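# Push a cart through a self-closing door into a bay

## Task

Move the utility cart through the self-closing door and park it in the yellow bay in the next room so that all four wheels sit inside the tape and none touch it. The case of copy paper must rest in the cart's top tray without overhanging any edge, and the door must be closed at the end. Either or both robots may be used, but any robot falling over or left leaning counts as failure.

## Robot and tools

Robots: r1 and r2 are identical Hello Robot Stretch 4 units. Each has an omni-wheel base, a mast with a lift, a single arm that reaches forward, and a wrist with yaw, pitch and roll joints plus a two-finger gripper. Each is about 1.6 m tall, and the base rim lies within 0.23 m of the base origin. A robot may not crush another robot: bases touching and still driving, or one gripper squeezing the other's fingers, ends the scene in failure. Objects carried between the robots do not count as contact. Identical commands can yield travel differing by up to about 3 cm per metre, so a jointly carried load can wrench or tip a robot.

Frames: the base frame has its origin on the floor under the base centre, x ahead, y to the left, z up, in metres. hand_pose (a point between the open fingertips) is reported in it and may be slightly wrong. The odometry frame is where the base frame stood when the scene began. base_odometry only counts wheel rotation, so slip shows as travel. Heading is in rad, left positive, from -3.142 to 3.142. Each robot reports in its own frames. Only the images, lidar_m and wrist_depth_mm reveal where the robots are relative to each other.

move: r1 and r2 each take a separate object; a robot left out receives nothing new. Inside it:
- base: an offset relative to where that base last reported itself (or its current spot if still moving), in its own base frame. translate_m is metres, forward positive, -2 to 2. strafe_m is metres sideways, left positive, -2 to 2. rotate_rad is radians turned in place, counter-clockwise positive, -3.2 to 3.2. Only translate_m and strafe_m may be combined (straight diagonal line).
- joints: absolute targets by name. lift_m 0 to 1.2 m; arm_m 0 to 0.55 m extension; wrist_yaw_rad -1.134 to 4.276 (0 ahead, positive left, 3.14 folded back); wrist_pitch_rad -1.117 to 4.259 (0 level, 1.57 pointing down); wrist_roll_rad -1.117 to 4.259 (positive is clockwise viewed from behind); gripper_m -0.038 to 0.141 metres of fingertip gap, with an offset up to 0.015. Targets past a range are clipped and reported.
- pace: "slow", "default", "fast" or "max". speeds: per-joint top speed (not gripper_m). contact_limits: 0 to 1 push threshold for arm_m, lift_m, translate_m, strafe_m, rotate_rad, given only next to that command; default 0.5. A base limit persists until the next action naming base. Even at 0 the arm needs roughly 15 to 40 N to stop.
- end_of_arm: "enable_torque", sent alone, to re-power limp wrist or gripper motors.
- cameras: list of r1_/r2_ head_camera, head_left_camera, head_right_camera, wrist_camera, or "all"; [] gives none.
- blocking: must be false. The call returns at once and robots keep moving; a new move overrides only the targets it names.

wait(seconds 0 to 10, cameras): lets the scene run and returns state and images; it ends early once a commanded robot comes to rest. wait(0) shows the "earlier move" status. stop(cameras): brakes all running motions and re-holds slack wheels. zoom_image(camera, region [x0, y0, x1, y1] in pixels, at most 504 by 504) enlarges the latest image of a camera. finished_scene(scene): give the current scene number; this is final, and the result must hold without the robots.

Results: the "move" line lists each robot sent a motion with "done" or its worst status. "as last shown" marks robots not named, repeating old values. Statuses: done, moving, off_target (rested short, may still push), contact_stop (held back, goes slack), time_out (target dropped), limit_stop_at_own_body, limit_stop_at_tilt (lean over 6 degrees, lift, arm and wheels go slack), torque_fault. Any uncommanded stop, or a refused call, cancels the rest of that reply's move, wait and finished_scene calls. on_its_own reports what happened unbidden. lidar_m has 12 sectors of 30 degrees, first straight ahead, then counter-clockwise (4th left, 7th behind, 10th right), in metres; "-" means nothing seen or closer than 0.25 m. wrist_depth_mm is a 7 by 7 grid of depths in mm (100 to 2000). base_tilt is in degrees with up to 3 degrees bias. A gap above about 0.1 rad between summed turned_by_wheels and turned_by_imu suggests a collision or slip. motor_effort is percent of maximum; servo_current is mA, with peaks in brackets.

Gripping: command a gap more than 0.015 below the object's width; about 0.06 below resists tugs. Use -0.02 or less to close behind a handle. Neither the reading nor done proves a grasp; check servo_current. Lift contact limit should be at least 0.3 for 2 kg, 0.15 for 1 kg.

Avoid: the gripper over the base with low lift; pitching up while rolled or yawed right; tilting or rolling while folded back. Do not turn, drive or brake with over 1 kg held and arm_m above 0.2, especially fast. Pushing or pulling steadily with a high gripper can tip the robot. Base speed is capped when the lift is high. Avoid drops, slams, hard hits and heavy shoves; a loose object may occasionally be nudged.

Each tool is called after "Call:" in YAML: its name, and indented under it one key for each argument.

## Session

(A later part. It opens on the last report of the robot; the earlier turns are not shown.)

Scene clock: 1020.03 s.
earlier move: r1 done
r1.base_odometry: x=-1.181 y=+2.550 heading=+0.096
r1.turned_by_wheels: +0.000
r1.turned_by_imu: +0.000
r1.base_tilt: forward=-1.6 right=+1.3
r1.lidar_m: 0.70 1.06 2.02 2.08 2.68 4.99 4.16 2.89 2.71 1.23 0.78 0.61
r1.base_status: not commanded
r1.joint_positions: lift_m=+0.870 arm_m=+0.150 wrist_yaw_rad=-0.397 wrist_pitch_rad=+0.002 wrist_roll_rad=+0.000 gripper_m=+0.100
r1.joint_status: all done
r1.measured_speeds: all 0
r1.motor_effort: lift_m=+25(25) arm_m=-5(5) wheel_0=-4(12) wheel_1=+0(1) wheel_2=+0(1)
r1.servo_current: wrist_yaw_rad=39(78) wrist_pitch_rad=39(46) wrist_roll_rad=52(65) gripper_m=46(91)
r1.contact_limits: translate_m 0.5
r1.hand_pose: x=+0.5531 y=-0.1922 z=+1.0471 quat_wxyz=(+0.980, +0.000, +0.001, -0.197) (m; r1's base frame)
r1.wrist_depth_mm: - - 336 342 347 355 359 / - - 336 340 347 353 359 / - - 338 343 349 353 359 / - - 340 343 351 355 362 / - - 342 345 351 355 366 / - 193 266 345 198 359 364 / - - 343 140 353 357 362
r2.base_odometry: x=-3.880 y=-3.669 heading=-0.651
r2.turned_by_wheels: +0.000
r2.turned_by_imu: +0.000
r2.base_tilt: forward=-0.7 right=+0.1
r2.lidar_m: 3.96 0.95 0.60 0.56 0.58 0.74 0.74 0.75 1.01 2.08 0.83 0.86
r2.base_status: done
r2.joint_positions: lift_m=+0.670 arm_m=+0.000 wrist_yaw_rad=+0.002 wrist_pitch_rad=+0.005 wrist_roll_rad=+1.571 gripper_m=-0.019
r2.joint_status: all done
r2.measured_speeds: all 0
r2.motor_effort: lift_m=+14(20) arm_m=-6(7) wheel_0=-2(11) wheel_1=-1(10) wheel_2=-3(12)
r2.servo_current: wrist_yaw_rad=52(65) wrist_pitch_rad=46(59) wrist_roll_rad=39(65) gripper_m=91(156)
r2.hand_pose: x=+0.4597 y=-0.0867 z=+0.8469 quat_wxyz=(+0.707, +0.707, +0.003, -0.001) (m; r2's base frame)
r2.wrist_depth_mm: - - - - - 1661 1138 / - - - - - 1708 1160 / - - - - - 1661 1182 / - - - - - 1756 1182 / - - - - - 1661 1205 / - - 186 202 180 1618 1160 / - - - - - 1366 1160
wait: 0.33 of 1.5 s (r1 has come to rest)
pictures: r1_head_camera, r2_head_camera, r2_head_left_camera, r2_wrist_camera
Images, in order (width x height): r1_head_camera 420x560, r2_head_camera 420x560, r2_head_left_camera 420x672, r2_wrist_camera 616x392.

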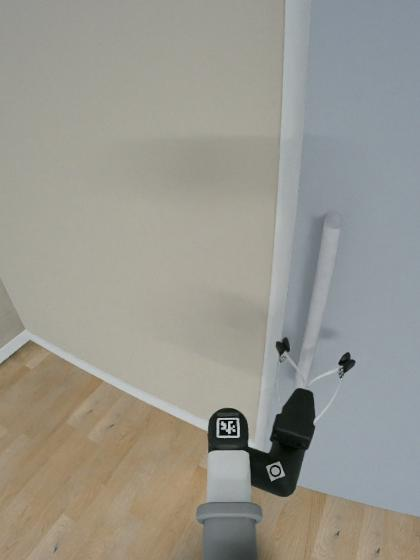

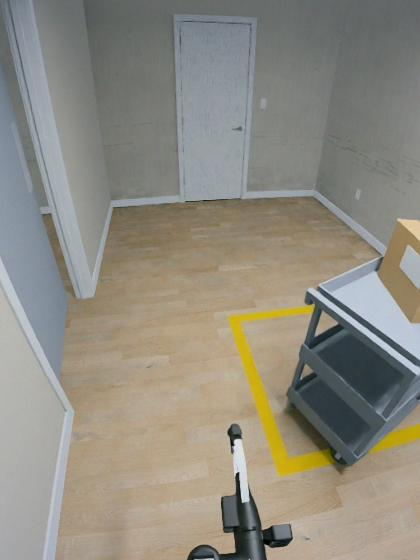

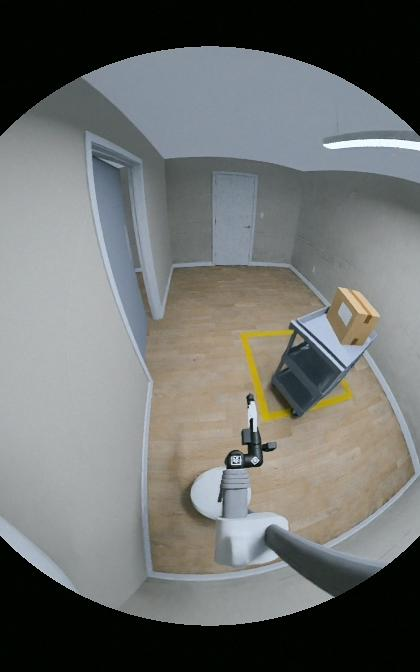

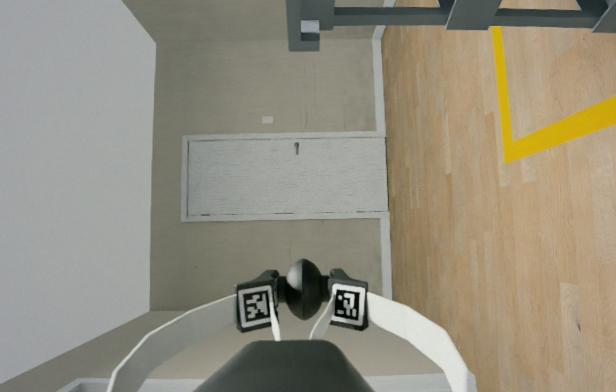

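Call:
move:
  blocking: false
  r1: {"base":{"translate_m":-0.27,"strafe_m":0.11},"pace":"slow"}
  r2: {"base":{"translate_m":-0.14,"strafe_m":-0.7}}
  cameras: []

Call:
wait:
  seconds: 4
  cameras: ["r2_head_camera","r1_head_camera","r2_wrist_camera"]

Call:
wait:
  seconds: 2
  cameras: ["r1_head_camera","r2_head_camera"]

Call:
zoom_image:
  camera: "r2_head_camera"
  region: [0, 200, 420, 560]

Scene clock: 1033.00 s.
move: r1 moving; r2 moving
r1.base_odometry: x=-1.194 y=+2.554 heading=+0.096
r1.turned_by_wheels: +0.000
r1.turned_by_imu: -0.001
r1.base_tilt: forward=-1.6 right=+1.3
r1.lidar_m: 0.81 1.08 2.02 2.06 2.71 4.98 4.17 2.87 2.71 1.26 0.85 0.73
r1.base_status: translate_m moving; strafe_m moving
r1.joint_positions: lift_m=+0.870 arm_m=+0.150 wrist_yaw_rad=-0.397 wrist_pitch_rad=+0.002 wrist_roll_rad=+0.000 gripper_m=+0.100
r1.joint_status: not commanded
r1.measured_speeds: translate_m=-0.049 strafe_m=+0.018 rotate_rad=+0.000 lift_m=+0.000 arm_m=+0.000 wrist_yaw_rad=+0.000 wrist_pitch_rad=+0.000 wrist_roll_rad=+0.000
r1.motor_effort: lift_m=+24(25) arm_m=-5(5) wheel_0=-6(8) wheel_1=-4(5) wheel_2=+5(6)
r1.servo_current: wrist_yaw_rad=46(65) wrist_pitch_rad=46(52) wrist_roll_rad=46(59) gripper_m=39(52)
r1.hand_pose: x=+0.5531 y=-0.1922 z=+1.0471 quat_wxyz=(+0.980, +0.000, +0.001, -0.197) (m; r1's base frame)
r1.wrist_depth_mm: - - 462 452 452 445 445 / - - 462 459 452 449 445 / - - 462 459 455 455 445 / - - 466 462 455 449 449 / - - 462 462 455 449 449 / - 193 462 466 197 452 449 / - - 466 144 459 455 452
r2.base_odometry: x=-3.905 y=-3.691 heading=-0.651
r2.turned_by_wheels: +0.000
r2.turned_by_imu: +0.001
r2.base_tilt: forward=-0.7 right=+0.1
r2.lidar_m: 3.96 0.99 0.66 0.60 0.62 0.79 0.76 0.77 0.98 2.05 0.82 0.81
r2.base_status: translate_m moving; strafe_m moving
r2.joint_positions: lift_m=+0.670 arm_m=+0.000 wrist_yaw_rad=+0.002 wrist_pitch_rad=+0.005 wrist_roll_rad=+1.571 gripper_m=-0.019
r2.joint_status: not commanded
r2.measured_speeds: translate_m=-0.024 strafe_m=-0.126 rotate_rad=+0.003 lift_m=+0.000 arm_m=+0.000 wrist_yaw_rad=+0.000 wrist_pitch_rad=+0.000 wrist_roll_rad=+0.000
r2.motor_effort: lift_m=+14(14) arm_m=-7(7) wheel_0=+11(11) wheel_1=-10(12) wheel_2=+6(7)
r2.servo_current: wrist_yaw_rad=46(59) wrist_pitch_rad=46(52) wrist_roll_rad=52(59) gripper_m=91(98)
r2.hand_pose: x=+0.4597 y=-0.0867 z=+0.8469 quat_wxyz=(+0.707, +0.707, +0.003, -0.001) (m; r2's base frame)
r2.wrist_depth_mm: - - - 741 - 1366 1160 / - - - - - 1708 1182 / - - - - - 1708 1182 / - - - - - 1756 1182 / - - - - - 1708 1182 / - - 186 202 181 1576 1182 / - - - - - 1430 1160
pictures: none
No camera images: "cameras" was empty.

Scene clock: 1036.30 s.
earlier move: r1 moving; r2 done
r1.base_odometry: x=-1.460 y=+2.634 heading=+0.096
r1.turned_by_wheels: +0.000
r1.turned_by_imu: +0.000
r1.base_tilt: forward=-1.6 right=+1.3
r1.lidar_m: 1.09 1.42 2.03 2.10 2.73 4.71 4.15 2.88 2.70 1.65 1.12 0.99
r1.base_status: translate_m moving; strafe_m moving
r1.joint_positions: lift_m=+0.870 arm_m=+0.150 wrist_yaw_rad=-0.397 wrist_pitch_rad=+0.002 wrist_roll_rad=+0.000 gripper_m=+0.100
r1.joint_status: not commanded
r1.measured_speeds: translate_m=-0.006 strafe_m=+0.002 rotate_rad=+0.000 lift_m=+0.000 arm_m=+0.000 wrist_yaw_rad=+0.000 wrist_pitch_rad=+0.000 wrist_roll_rad=+0.000
r1.motor_effort: lift_m=+25(25) arm_m=-5(5) wheel_0=-3(8) wheel_1=-3(6) wheel_2=+1(7)
r1.servo_current: wrist_yaw_rad=46(65) wrist_pitch_rad=39(52) wrist_roll_rad=46(78) gripper_m=39(52)
r1.hand_pose: x=+0.5531 y=-0.1922 z=+1.0471 quat_wxyz=(+0.980, +0.000, +0.001, -0.197) (m; r1's base frame)
r1.wrist_depth_mm: - - - - - - - / - - - - - - - / - - - - - - - / - - - - - - - / - - - - - - - / - 191 195 661 190 - - / - - - 139 - - -
r2.base_odometry: x=-4.416 y=-4.141 heading=-0.651
r2.turned_by_wheels: +0.000
r2.turned_by_imu: +0.000
r2.base_tilt: forward=-0.6 right=+0.0
r2.lidar_m: 0.68 2.19 1.37 1.21 0.94 0.57 0.53 0.56 0.71 1.46 1.59 0.90
r2.base_status: done
r2.joint_positions: lift_m=+0.670 arm_m=+0.000 wrist_yaw_rad=+0.002 wrist_pitch_rad=+0.005 wrist_roll_rad=+1.571 gripper_m=-0.019
r2.joint_status: not commanded
r2.measured_speeds: all 0
r2.motor_effort: lift_m=+16(16) arm_m=-6(7) wheel_0=+4(13) wheel_1=-2(12) wheel_2=+5(8)
r2.servo_current: wrist_yaw_rad=46(59) wrist_pitch_rad=46(52) wrist_roll_rad=52(78) gripper_m=98(98)
r2.hand_pose: x=+0.4597 y=-0.0867 z=+0.8468 quat_wxyz=(+0.707, +0.707, +0.003, -0.001) (m; r2's base frame)
r2.wrist_depth_mm: - - - - - 732 1060 / - - - 723 - 683 946 / - - 723 627 - 609 - / - - 723 580 - - - / - - - 535 - - 530 / - - 187 201 178 - 525 / - - - - - 1397 1182
wait: 3.30 of 4 s (r2 has come to rest)
pictures: r1_head_camera, r2_head_camera, r2_wrist_camera
Images, in order (width x height): r1_head_camera 420x560, r2_head_camera 420x560, r2_wrist_camera 616x392.

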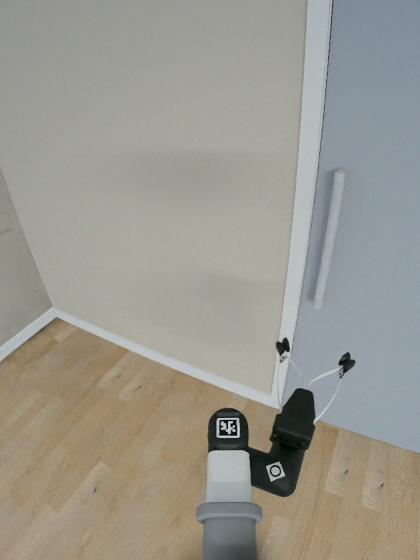

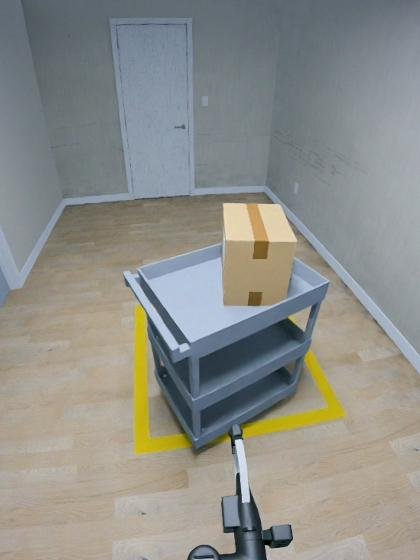

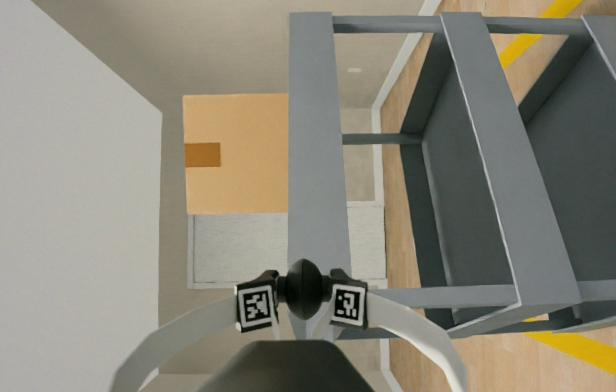

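Scene clock: 1036.63 s.
earlier move: r1 done
r1.base_odometry: x=-1.460 y=+2.634 heading=+0.096
r1.turned_by_wheels: +0.000
r1.turned_by_imu: +0.000
r1.base_tilt: forward=-1.6 right=+1.3
r1.lidar_m: 1.07 1.45 2.04 2.09 2.76 4.67 4.18 2.86 2.67 1.67 1.14 1.01
r1.base_status: done
r1.joint_positions: lift_m=+0.870 arm_m=+0.150 wrist_yaw_rad=-0.397 wrist_pitch_rad=+0.002 wrist_roll_rad=+0.000 gripper_m=+0.100
r1.joint_status: not commanded
r1.measured_speeds: all 0
r1.motor_effort: lift_m=+24(25) arm_m=-5(5) wheel_0=-3(8) wheel_1=-4(6) wheel_2=+1(7)
r1.servo_current: wrist_yaw_rad=52(65) wrist_pitch_rad=39(52) wrist_roll_rad=65(78) gripper_m=39(52)
r1.hand_pose: x=+0.5531 y=-0.1922 z=+1.0471 quat_wxyz=(+0.980, +0.000, +0.001, -0.197) (m; r1's base frame)
r1.wrist_depth_mm: - - - - - - - / - - - - - - - / - - - - - - - / - - - - - - - / - - - - - - - / - 193 194 661 189 - - / - - - 139 - - -
r2.base_odometry: x=-4.416 y=-4.141 heading=-0.651
r2.turned_by_wheels: +0.000
r2.turned_by_imu: +0.000
r2.base_tilt: forward=-0.7 right=+0.1
r2.lidar_m: 0.66 2.20 1.37 1.25 0.92 0.59 0.55 0.54 0.72 1.49 1.57 0.90
r2.base_status: done
r2.joint_positions: lift_m=+0.670 arm_m=+0.000 wrist_yaw_rad=+0.002 wrist_pitch_rad=+0.005 wrist_roll_rad=+1.571 gripper_m=-0.019
r2.joint_status: not commanded
r2.measured_speeds: all 0
r2.motor_effort: lift_m=+16(16) arm_m=-6(7) wheel_0=+3(13) wheel_1=-2(12) wheel_2=+5(8)
r2.servo_current: wrist_yaw_rad=46(59) wrist_pitch_rad=52(52) wrist_roll_rad=46(78) gripper_m=85(98)
r2.hand_pose: x=+0.4597 y=-0.0867 z=+0.8468 quat_wxyz=(+0.707, +0.707, +0.003, -0.001) (m; r2's base frame)
r2.wrist_depth_mm: - - - - - 732 1098 / - - - 715 - 683 946 / - - 715 634 - 615 - / - - 723 580 - - - / - - - 539 - - 525 / - - 186 201 178 - 525 / - - - - - 1397 1182
wait: 0.33 of 2 s (r1 has come to rest)
pictures: r1_head_camera, r2_head_camera
Images, in order (width x height): r1_head_camera 420x560, r2_head_camera 420x560.

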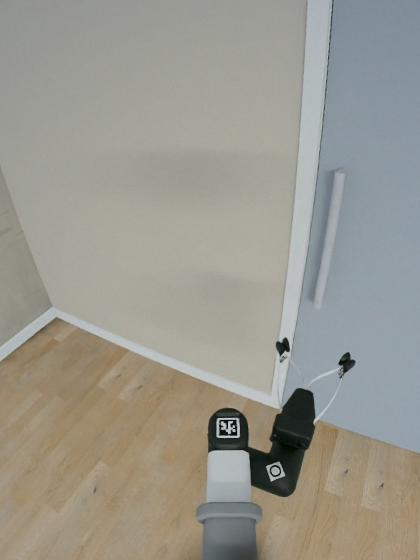

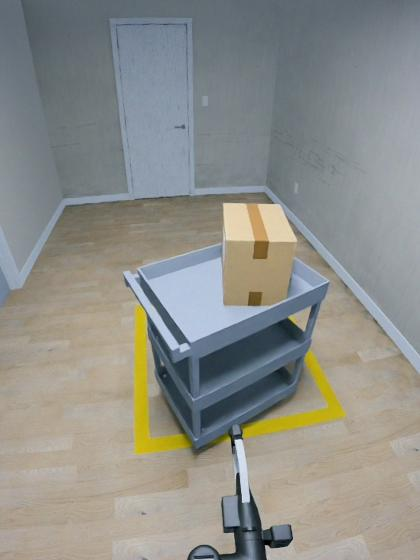

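Scaled by 1.200 from the camera's 420x560 image, which has a finer 1200x1600 frame.

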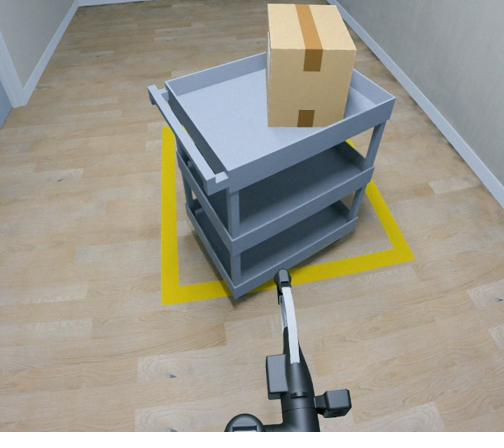

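Call:
move:
  blocking: false
  r2: {"base":{"translate_m":0.37,"strafe_m":0.04},"pace":"slow","contact_limits":{"translate_m":0.5}}
  cameras: []

Call:
wait:
  seconds: 5
  cameras: ["r2_head_camera","r2_wrist_camera"]

Call:
zoom_image:
  camera: "r2_head_camera"
  region: [0, 200, 420, 560]

Scene clock: 1043.63 s.
move: r2 moving
r1: as last shown
r1.base_tilt: forward=-1.6 right=+1.2
r1.lidar_m: 1.07 1.44 2.03 2.09 2.73 4.69 4.16 2.88 2.70 1.63 1.14 1.02
r1.motor_effort: lift_m=+24(25) arm_m=-5(5) wheel_0=-4(4) wheel_1=-4(4) wheel_2=+1(1)
r1.servo_current: wrist_yaw_rad=46(59) wrist_pitch_rad=46(46) wrist_roll_rad=59(59) gripper_m=46(52)
r1.wrist_depth_mm: - - - - - - - / - - - - - - - / - - - - - - - / - - - - - - - / - - - - - - - / - 193 195 661 189 - - / - - - 139 - - -
r2.base_odometry: x=-4.405 y=-4.147 heading=-0.650
r2.turned_by_wheels: +0.000
r2.turned_by_imu: +0.001
r2.base_tilt: forward=-0.7 right=+0.0
r2.lidar_m: 0.68 2.17 1.35 1.24 0.97 0.61 0.54 0.57 0.74 1.52 1.59 0.89
r2.base_status: translate_m moving; strafe_m moving
r2.joint_positions: lift_m=+0.670 arm_m=+0.000 wrist_yaw_rad=+0.002 wrist_pitch_rad=+0.005 wrist_roll_rad=+1.571 gripper_m=-0.019
r2.joint_status: not commanded
r2.measured_speeds: translate_m=+0.048 strafe_m=+0.005 rotate_rad=-0.002 lift_m=+0.000 arm_m=+0.000 wrist_yaw_rad=+0.000 wrist_pitch_rad=+0.000 wrist_roll_rad=+0.000
r2.motor_effort: lift_m=+16(16) arm_m=-7(7) wheel_0=+5(8) wheel_1=+5(7) wheel_2=-8(10)
r2.servo_current: wrist_yaw_rad=52(52) wrist_pitch_rad=39(52) wrist_roll_rad=52(59) gripper_m=91(98)
r2.contact_limits: translate_m 0.5
r2.hand_pose: x=+0.4597 y=-0.0867 z=+0.8468 quat_wxyz=(+0.707, +0.707, +0.003, -0.001) (m; r2's base frame)
r2.wrist_depth_mm: - - - - - 723 842 / - - - 715 - 691 960 / - - 707 615 - 615 - / - - 723 569 - - 559 / - - - 525 - - 525 / - - 187 202 177 - 500 / - - - - - 1397 1182
pictures: none
No camera images: "cameras" was empty.

Scene clock: 1048.13 s.
earlier move: r2 done
r1.base_odometry: x=-1.460 y=+2.634 heading=+0.096
r1.turned_by_wheels: +0.000
r1.turned_by_imu: +0.000
r1.base_tilt: forward=-1.6 right=+1.2
r1.lidar_m: 1.08 1.41 2.05 2.07 2.74 4.71 4.16 2.86 2.69 1.68 1.14 1.00
r1.base_status: not commanded
r1.joint_positions: lift_m=+0.870 arm_m=+0.150 wrist_yaw_rad=-0.397 wrist_pitch_rad=+0.002 wrist_roll_rad=+0.000 gripper_m=+0.100
r1.joint_status: not commanded
r1.measured_speeds: all 0
r1.motor_effort: lift_m=+24(25) arm_m=-5(5) wheel_0=-3(4) wheel_1=-4(4) wheel_2=+1(2)
r1.servo_current: wrist_yaw_rad=52(78) wrist_pitch_rad=39(52) wrist_roll_rad=52(72) gripper_m=39(52)
r1.hand_pose: x=+0.5531 y=-0.1922 z=+1.0471 quat_wxyz=(+0.980, +0.000, +0.001, -0.197) (m; r1's base frame)
r1.wrist_depth_mm: - - - - - - - / - - - - - - - / - - - - - - - / - - - - - - - / - - - - - - - / - 193 194 661 189 - - / - - - 139 - - -
r2.base_odometry: x=-4.097 y=-4.333 heading=-0.651
r2.turned_by_wheels: +0.000
r2.turned_by_imu: +0.001
r2.base_tilt: forward=-0.7 right=+0.1
r2.lidar_m: 0.40 0.63 1.36 1.24 1.26 1.00 0.90 0.94 1.20 1.55 1.56 0.50
r2.base_status: done
r2.joint_positions: lift_m=+0.670 arm_m=+0.000 wrist_yaw_rad=-0.002 wrist_pitch_rad=+0.005 wrist_roll_rad=+1.571 gripper_m=-0.019
r2.joint_status: not commanded
r2.measured_speeds: all 0
r2.motor_effort: lift_m=+16(16) arm_m=-3(7) wheel_0=+3(10) wheel_1=+6(8) wheel_2=-9(14)
r2.servo_current: wrist_yaw_rad=39(59) wrist_pitch_rad=46(52) wrist_roll_rad=46(72) gripper_m=85(98)
r2.contact_limits: translate_m 0.5
r2.hand_pose: x=+0.4591 y=-0.0880 z=+0.8468 quat_wxyz=(+0.707, +0.707, +0.001, -0.003) (m; r2's base frame)
r2.wrist_depth_mm: - 377 377 307 - 683 - / - 387 389 289 - - - / - 399 397 271 - - - / - 410 410 256 262 - - / - - - 242 245 - - / - - 187 201 179 - - / - - - - - - -
wait: 4.50 of 5 s (r2 has come to rest)
pictures: r2_head_camera, r2_wrist_camera
Images, in order (width x height): r2_head_camera 420x560, r2_wrist_camera 616x392.

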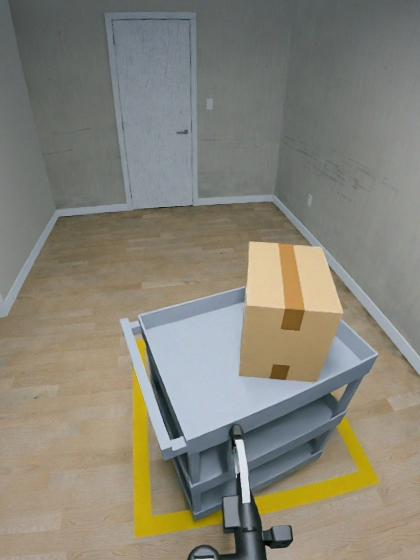

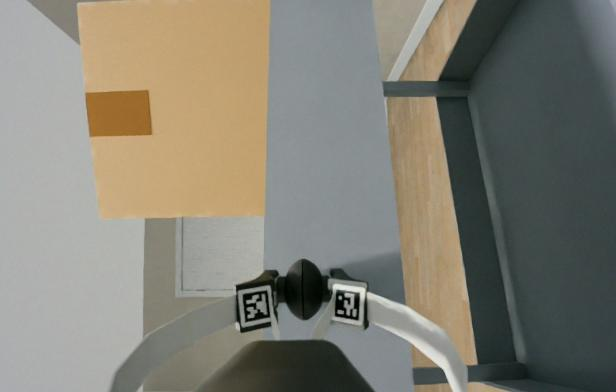

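Scaled by 1.200 from the camera's 420x560 image, which has a finer 1200x1600 frame.

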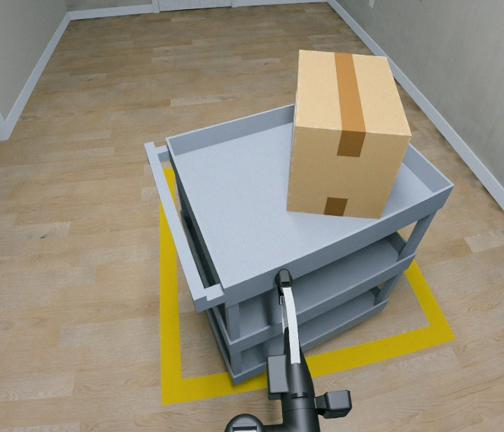

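Call:
move:
  blocking: false
  r2: {"base":{"translate_m":0.13},"pace":"slow","contact_limits":{"translate_m":0.5}}
  cameras: []

Call:
wait:
  seconds: 4
  cameras: []

Call:
move:
  blocking: false
  r2: {"base":{"translate_m":-0.3}}
  cameras: []

Call:
wait:
  seconds: 3
  cameras: ["r2_head_camera"]

Call:
zoom_image:
  camera: "r2_head_camera"
  region: [90, 260, 370, 500]

Scene clock: 1055.13 s.
move: r2 moving
r1: as last shown
r1.base_tilt: forward=-1.6 right=+1.3
r1.lidar_m: 1.07 1.44 2.02 2.08 2.76 4.68 4.18 2.88 2.68 1.66 1.16 0.99
r1.motor_effort: lift_m=+24(25) arm_m=-5(5) wheel_0=-4(4) wheel_1=-4(4) wheel_2=+1(1)
r1.servo_current: wrist_yaw_rad=52(65) wrist_pitch_rad=39(52) wrist_roll_rad=59(65) gripper_m=46(46)
r2.base_odometry: x=-4.087 y=-4.341 heading=-0.651
r2.turned_by_wheels: +0.000
r2.turned_by_imu: +0.000
r2.base_tilt: forward=-0.7 right=+0.1
r2.lidar_m: 0.39 0.58 1.38 1.24 1.27 0.99 0.91 0.92 1.22 1.55 1.58 0.50
r2.base_status: translate_m moving
r2.joint_positions: lift_m=+0.670 arm_m=+0.000 wrist_yaw_rad=-0.002 wrist_pitch_rad=+0.005 wrist_roll_rad=+1.571 gripper_m=-0.019
r2.joint_status: not commanded
r2.measured_speeds: translate_m=+0.048 strafe_m=+0.000 rotate_rad=+0.000 lift_m=+0.000 arm_m=+0.000 wrist_yaw_rad=+0.000 wrist_pitch_rad=+0.000 wrist_roll_rad=+0.000
r2.motor_effort: lift_m=+16(16) arm_m=-4(4) wheel_0=+9(9) wheel_1=+8(8) wheel_2=-12(13)
r2.servo_current: wrist_yaw_rad=46(59) wrist_pitch_rad=46(46) wrist_roll_rad=46(52) gripper_m=85(85)
r2.contact_limits: translate_m 0.5
r2.hand_pose: x=+0.4591 y=-0.0880 z=+0.8468 quat_wxyz=(+0.707, +0.707, +0.001, -0.003) (m; r2's base frame)
r2.wrist_depth_mm: - 370 368 303 - 683 - / - 382 384 285 - - - / - 392 392 268 - - - / - 404 404 255 260 - - / - - - 242 243 - - / - - 187 200 179 - - / - - - - - - -
pictures: none
No camera images: "cameras" was empty.

Scene clock: 1057.20 s.
earlier move: r2 done
r1.base_odometry: x=-1.460 y=+2.634 heading=+0.096
r1.turned_by_wheels: +0.000
r1.turned_by_imu: +0.000
r1.base_tilt: forward=-1.6 right=+1.3
r1.lidar_m: 1.05 1.42 2.04 2.08 2.74 4.70 4.16 2.85 2.68 1.65 1.14 1.01
r1.base_status: not commanded
r1.joint_positions: lift_m=+0.870 arm_m=+0.150 wrist_yaw_rad=-0.397 wrist_pitch_rad=+0.002 wrist_roll_rad=+0.000 gripper_m=+0.100
r1.joint_status: not commanded
r1.measured_speeds: all 0
r1.motor_effort: lift_m=+24(25) arm_m=-5(5) wheel_0=-3(4) wheel_1=-4(4) wheel_2=+1(1)
r1.servo_current: wrist_yaw_rad=46(72) wrist_pitch_rad=39(52) wrist_roll_rad=52(65) gripper_m=46(46)
r1.hand_pose: x=+0.5531 y=-0.1922 z=+1.0471 quat_wxyz=(+0.980, +0.000, +0.001, -0.197) (m; r1's base frame)
r1.wrist_depth_mm: - - - - - - - / - - - - - - - / - - - - - - - / - - - - - - - / - - - - - - - / - 193 195 661 188 - - / - - - 139 - - -
r2.base_odometry: x=-3.994 y=-4.412 heading=-0.651
r2.turned_by_wheels: +0.000
r2.turned_by_imu: +0.000
r2.base_tilt: forward=-0.7 right=+0.1
r2.lidar_m: 0.41 0.41 1.37 1.22 1.28 1.12 1.04 1.07 1.35 1.53 1.56 0.50
r2.base_status: done
r2.joint_positions: lift_m=+0.670 arm_m=+0.000 wrist_yaw_rad=-0.002 wrist_pitch_rad=+0.005 wrist_roll_rad=+1.571 gripper_m=-0.019
r2.joint_status: not commanded
r2.measured_speeds: all 0
r2.motor_effort: lift_m=+16(16) arm_m=-3(4) wheel_0=+4(9) wheel_1=+6(8) wheel_2=-8(14)
r2.servo_current: wrist_yaw_rad=52(59) wrist_pitch_rad=46(52) wrist_roll_rad=52(59) gripper_m=85(91)
r2.contact_limits: translate_m 0.5
r2.hand_pose: x=+0.4591 y=-0.0880 z=+0.8468 quat_wxyz=(+0.707, +0.707, +0.001, -0.003) (m; r2's base frame)
r2.wrist_depth_mm: - - - 277 - 1618 - / 338 330 336 266 - - - / - 345 351 256 - - - / - 364 364 249 251 - - / - 384 384 240 241 - - / - - 187 201 179 - - / - - - - - 634 -
wait: 2.07 of 4 s (r2 has come to rest)
pictures: none
No camera images: "cameras" was empty.

Scene clock: 1057.70 s.
move: r2 moving
r1: as last shown
r1.lidar_m: 1.07 1.43 2.04 2.10 2.72 4.69 4.12 2.89 2.67 1.67 1.14 1.03
r1.motor_effort: lift_m=+25(25) arm_m=-5(5) wheel_0=-3(4) wheel_1=-4(4) wheel_2=+1(1)
r1.servo_current: wrist_yaw_rad=52(65) wrist_pitch_rad=39(46) wrist_roll_rad=46(85) gripper_m=39(46)
r1.wrist_depth_mm: - - - - - - - / - - - - - - - / - - - - - - - / - - - - - - - / - - - - - - - / - 192 195 654 189 - - / - - - 139 - - -
r2.base_odometry: x=-4.019 y=-4.393 heading=-0.651
r2.turned_by_wheels: +0.000
r2.turned_by_imu: +0.000
r2.base_tilt: forward=-0.7 right=+0.1
r2.lidar_m: 0.44 0.44 1.37 1.26 1.30 1.12 1.01 1.03 1.30 1.53 1.58 0.50
r2.base_status: translate_m moving
r2.joint_positions: lift_m=+0.670 arm_m=+0.000 wrist_yaw_rad=-0.002 wrist_pitch_rad=+0.005 wrist_roll_rad=+1.571 gripper_m=-0.019
r2.joint_status: not commanded
r2.measured_speeds: translate_m=-0.122 strafe_m=+0.000 rotate_rad=+0.001 lift_m=+0.000 arm_m=+0.000 wrist_yaw_rad=+0.000 wrist_pitch_rad=+0.000 wrist_roll_rad=+0.000
r2.motor_effort: lift_m=+16(16) arm_m=-3(4) wheel_0=-7(11) wheel_1=-8(8) wheel_2=+12(13)
r2.servo_current: wrist_yaw_rad=52(52) wrist_pitch_rad=46(52) wrist_roll_rad=46(46) gripper_m=78(85)
r2.hand_pose: x=+0.4591 y=-0.0880 z=+0.8468 quat_wxyz=(+0.707, +0.707, +0.001, -0.003) (m; r2's base frame)
r2.wrist_depth_mm: - - - 303 - 1708 - / - 355 353 290 - - - / - 370 370 281 - - - / - 389 392 271 - - - / - 413 410 263 - - - / - - 186 202 180 - - / - - - - - - -
pictures: none
No camera images: "cameras" was empty.

Scene clock: 1059.67 s.
earlier move: r2 done
r1.base_odometry: x=-1.460 y=+2.634 heading=+0.096
r1.turned_by_wheels: +0.000
r1.turned_by_imu: +0.000
r1.base_tilt: forward=-1.6 right=+1.2
r1.lidar_m: 1.09 1.43 2.04 2.07 2.73 4.69 4.13 2.87 2.68 1.68 1.15 0.99
r1.base_status: not commanded
r1.joint_positions: lift_m=+0.870 arm_m=+0.150 wrist_yaw_rad=-0.397 wrist_pitch_rad=+0.002 wrist_roll_rad=+0.000 gripper_m=+0.100
r1.joint_status: not commanded
r1.measured_speeds: all 0
r1.motor_effort: lift_m=+25(25) arm_m=-5(5) wheel_0=-3(4) wheel_1=-4(4) wheel_2=+1(1)
r1.servo_current: wrist_yaw_rad=59(65) wrist_pitch_rad=46(46) wrist_roll_rad=52(85) gripper_m=46(52)
r1.hand_pose: x=+0.5531 y=-0.1922 z=+1.0471 quat_wxyz=(+0.980, +0.000, +0.001, -0.197) (m; r1's base frame)
r1.wrist_depth_mm: - - - - - - - / - - - - - - - / - - - - - - - / - - - - - - - / - - - - - - - / - 191 194 668 189 - - / - - - 139 - - -
r2.base_odometry: x=-4.233 y=-4.230 heading=-0.651
r2.turned_by_wheels: +0.000
r2.turned_by_imu: +0.000
r2.base_tilt: forward=-0.7 right=+0.0
r2.lidar_m: 0.70 2.14 1.35 1.22 1.23 0.82 0.73 0.75 0.97 1.57 1.59 0.82
r2.base_status: done
r2.joint_positions: lift_m=+0.670 arm_m=+0.000 wrist_yaw_rad=-0.002 wrist_pitch_rad=+0.005 wrist_roll_rad=+1.571 gripper_m=-0.019
r2.joint_status: not commanded
r2.measured_speeds: all 0
r2.motor_effort: lift_m=+16(16) arm_m=-3(4) wheel_0=-2(11) wheel_1=-4(9) wheel_2=+2(13)
r2.servo_current: wrist_yaw_rad=46(59) wrist_pitch_rad=39(52) wrist_roll_rad=46(59) gripper_m=78(91)
r2.hand_pose: x=+0.4591 y=-0.0880 z=+0.8468 quat_wxyz=(+0.707, +0.707, +0.001, -0.003) (m; r2's base frame)
r2.wrist_depth_mm: - - - 615 - 603 1098 / - - - 591 - 591 904 / - - 634 569 - - 564 / - - 661 549 - - 539 / - - - 530 - - 521 / - - 187 202 178 - 508 / - - - - - 124 492
wait: 1.97 of 3 s (r2 has come to rest)
pictures: r2_head_camera
Images, in order (width x height): r2_head_camera 420x560.

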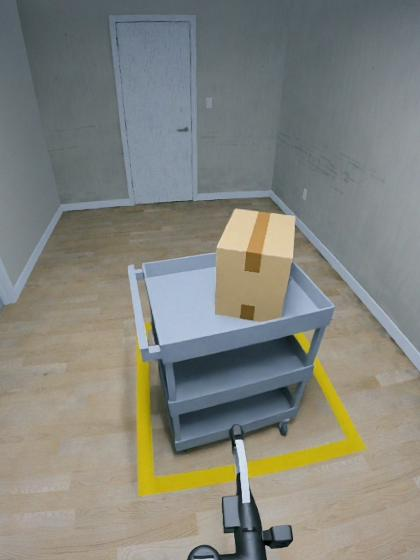

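Scaled by 1.800 from the camera's 420x560 image, which has a finer 1200x1600 frame.

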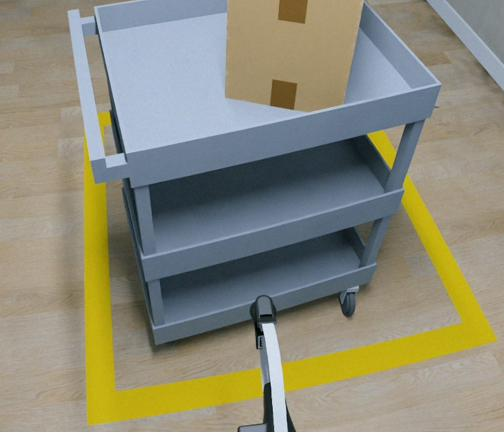

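Call:
move:
  blocking: false
  cameras: ["r1_head_camera","r2_head_left_camera","r1_head_right_camera"]

Call:
zoom_image:
  camera: "r1_head_camera"
  region: [230, 0, 420, 460]

Call:
zoom_image:
  camera: "r2_head_left_camera"
  region: [60, 130, 300, 440]

Scene clock: 1073.87 s.
r1.base_odometry: x=-1.460 y=+2.634 heading=+0.096
r1.turned_by_wheels: +0.000
r1.turned_by_imu: +0.000
r1.base_tilt: forward=-1.6 right=+1.3
r1.lidar_m: 1.09 1.42 2.04 2.10 2.74 4.71 4.13 2.86 2.69 1.65 1.12 1.02
r1.base_status: not commanded
r1.joint_positions: lift_m=+0.870 arm_m=+0.150 wrist_yaw_rad=-0.397 wrist_pitch_rad=+0.002 wrist_roll_rad=+0.000 gripper_m=+0.100
r1.joint_status: not commanded
r1.measured_speeds: all 0
r1.motor_effort: lift_m=+24(25) arm_m=-5(5) wheel_0=-3(4) wheel_1=-4(4) wheel_2=+1(1)
r1.servo_current: wrist_yaw_rad=65(65) wrist_pitch_rad=39(46) wrist_roll_rad=39(85) gripper_m=46(52)
r1.hand_pose: x=+0.5531 y=-0.1922 z=+1.0471 quat_wxyz=(+0.980, +0.000, +0.001, -0.197) (m; r1's base frame)
r1.wrist_depth_mm: - - - - - - - / - - - - - - - / - - - - - - - / - - - - - - - / - - - - - - - / - 193 194 661 189 - - / - - - 139 - - -
r2.base_odometry: x=-4.233 y=-4.230 heading=-0.651
r2.turned_by_wheels: +0.000
r2.turned_by_imu: +0.000
r2.base_tilt: forward=-0.7 right=+0.1
r2.lidar_m: 0.70 2.19 1.33 1.23 1.26 0.82 0.73 0.76 0.99 1.57 1.59 0.82
r2.base_status: done
r2.joint_positions: lift_m=+0.670 arm_m=+0.000 wrist_yaw_rad=-0.002 wrist_pitch_rad=+0.005 wrist_roll_rad=+1.571 gripper_m=-0.019
r2.joint_status: not commanded
r2.measured_speeds: all 0
r2.motor_effort: lift_m=+16(16) arm_m=-3(4) wheel_0=-2(11) wheel_1=-4(9) wheel_2=+2(13)
r2.servo_current: wrist_yaw_rad=46(59) wrist_pitch_rad=46(52) wrist_roll_rad=39(59) gripper_m=78(91)
r2.hand_pose: x=+0.4591 y=-0.0880 z=+0.8468 quat_wxyz=(+0.707, +0.707, +0.001, -0.003) (m; r2's base frame)
r2.wrist_depth_mm: - - - 603 - 609 1098 / - - - 585 - 591 904 / - - 627 559 - - 564 / - - 661 544 - - 544 / - - - 525 - - 521 / - - 187 201 178 - 504 / - - - - - 124 496
pictures: r1_head_camera, r1_head_right_camera, r2_head_left_camera
Images, in order (width x height): r1_head_camera 420x560, r1_head_right_camera 420x672, r2_head_left_camera 420x672.

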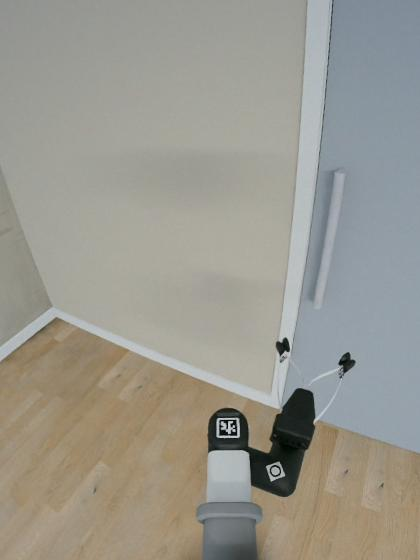

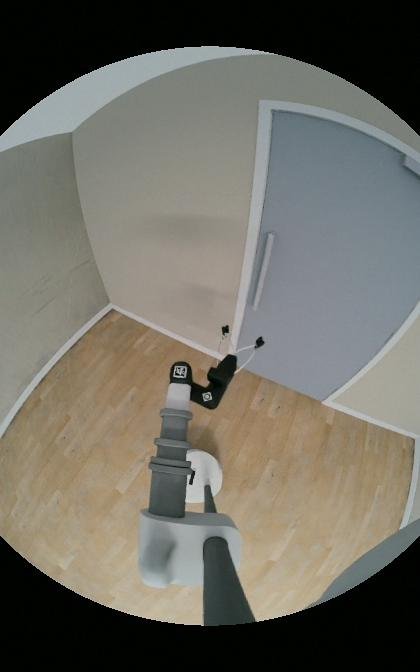

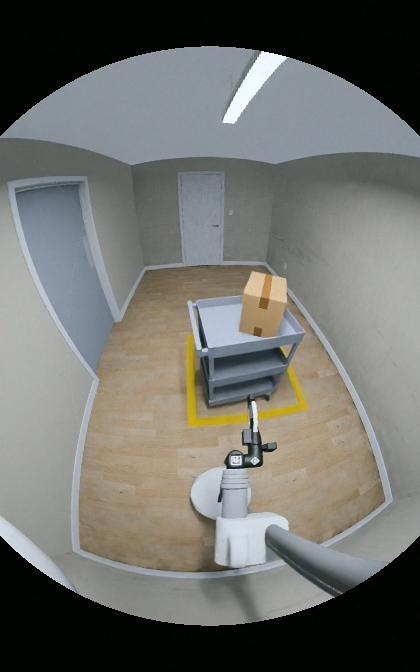

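Scaled by 1.096 from the camera's 420x560 image, which has a finer 600x800 frame.

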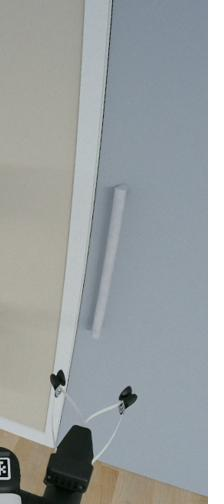

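Scaled by 1.626 from the camera's 420x672 image, which has a finer 600x960 frame.

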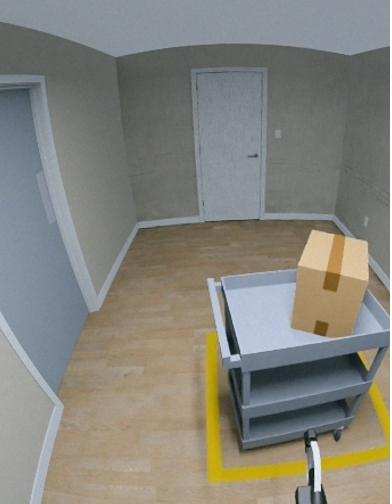

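Call:
finished_scene:
  scene: 1

The scene is finished: the task was done.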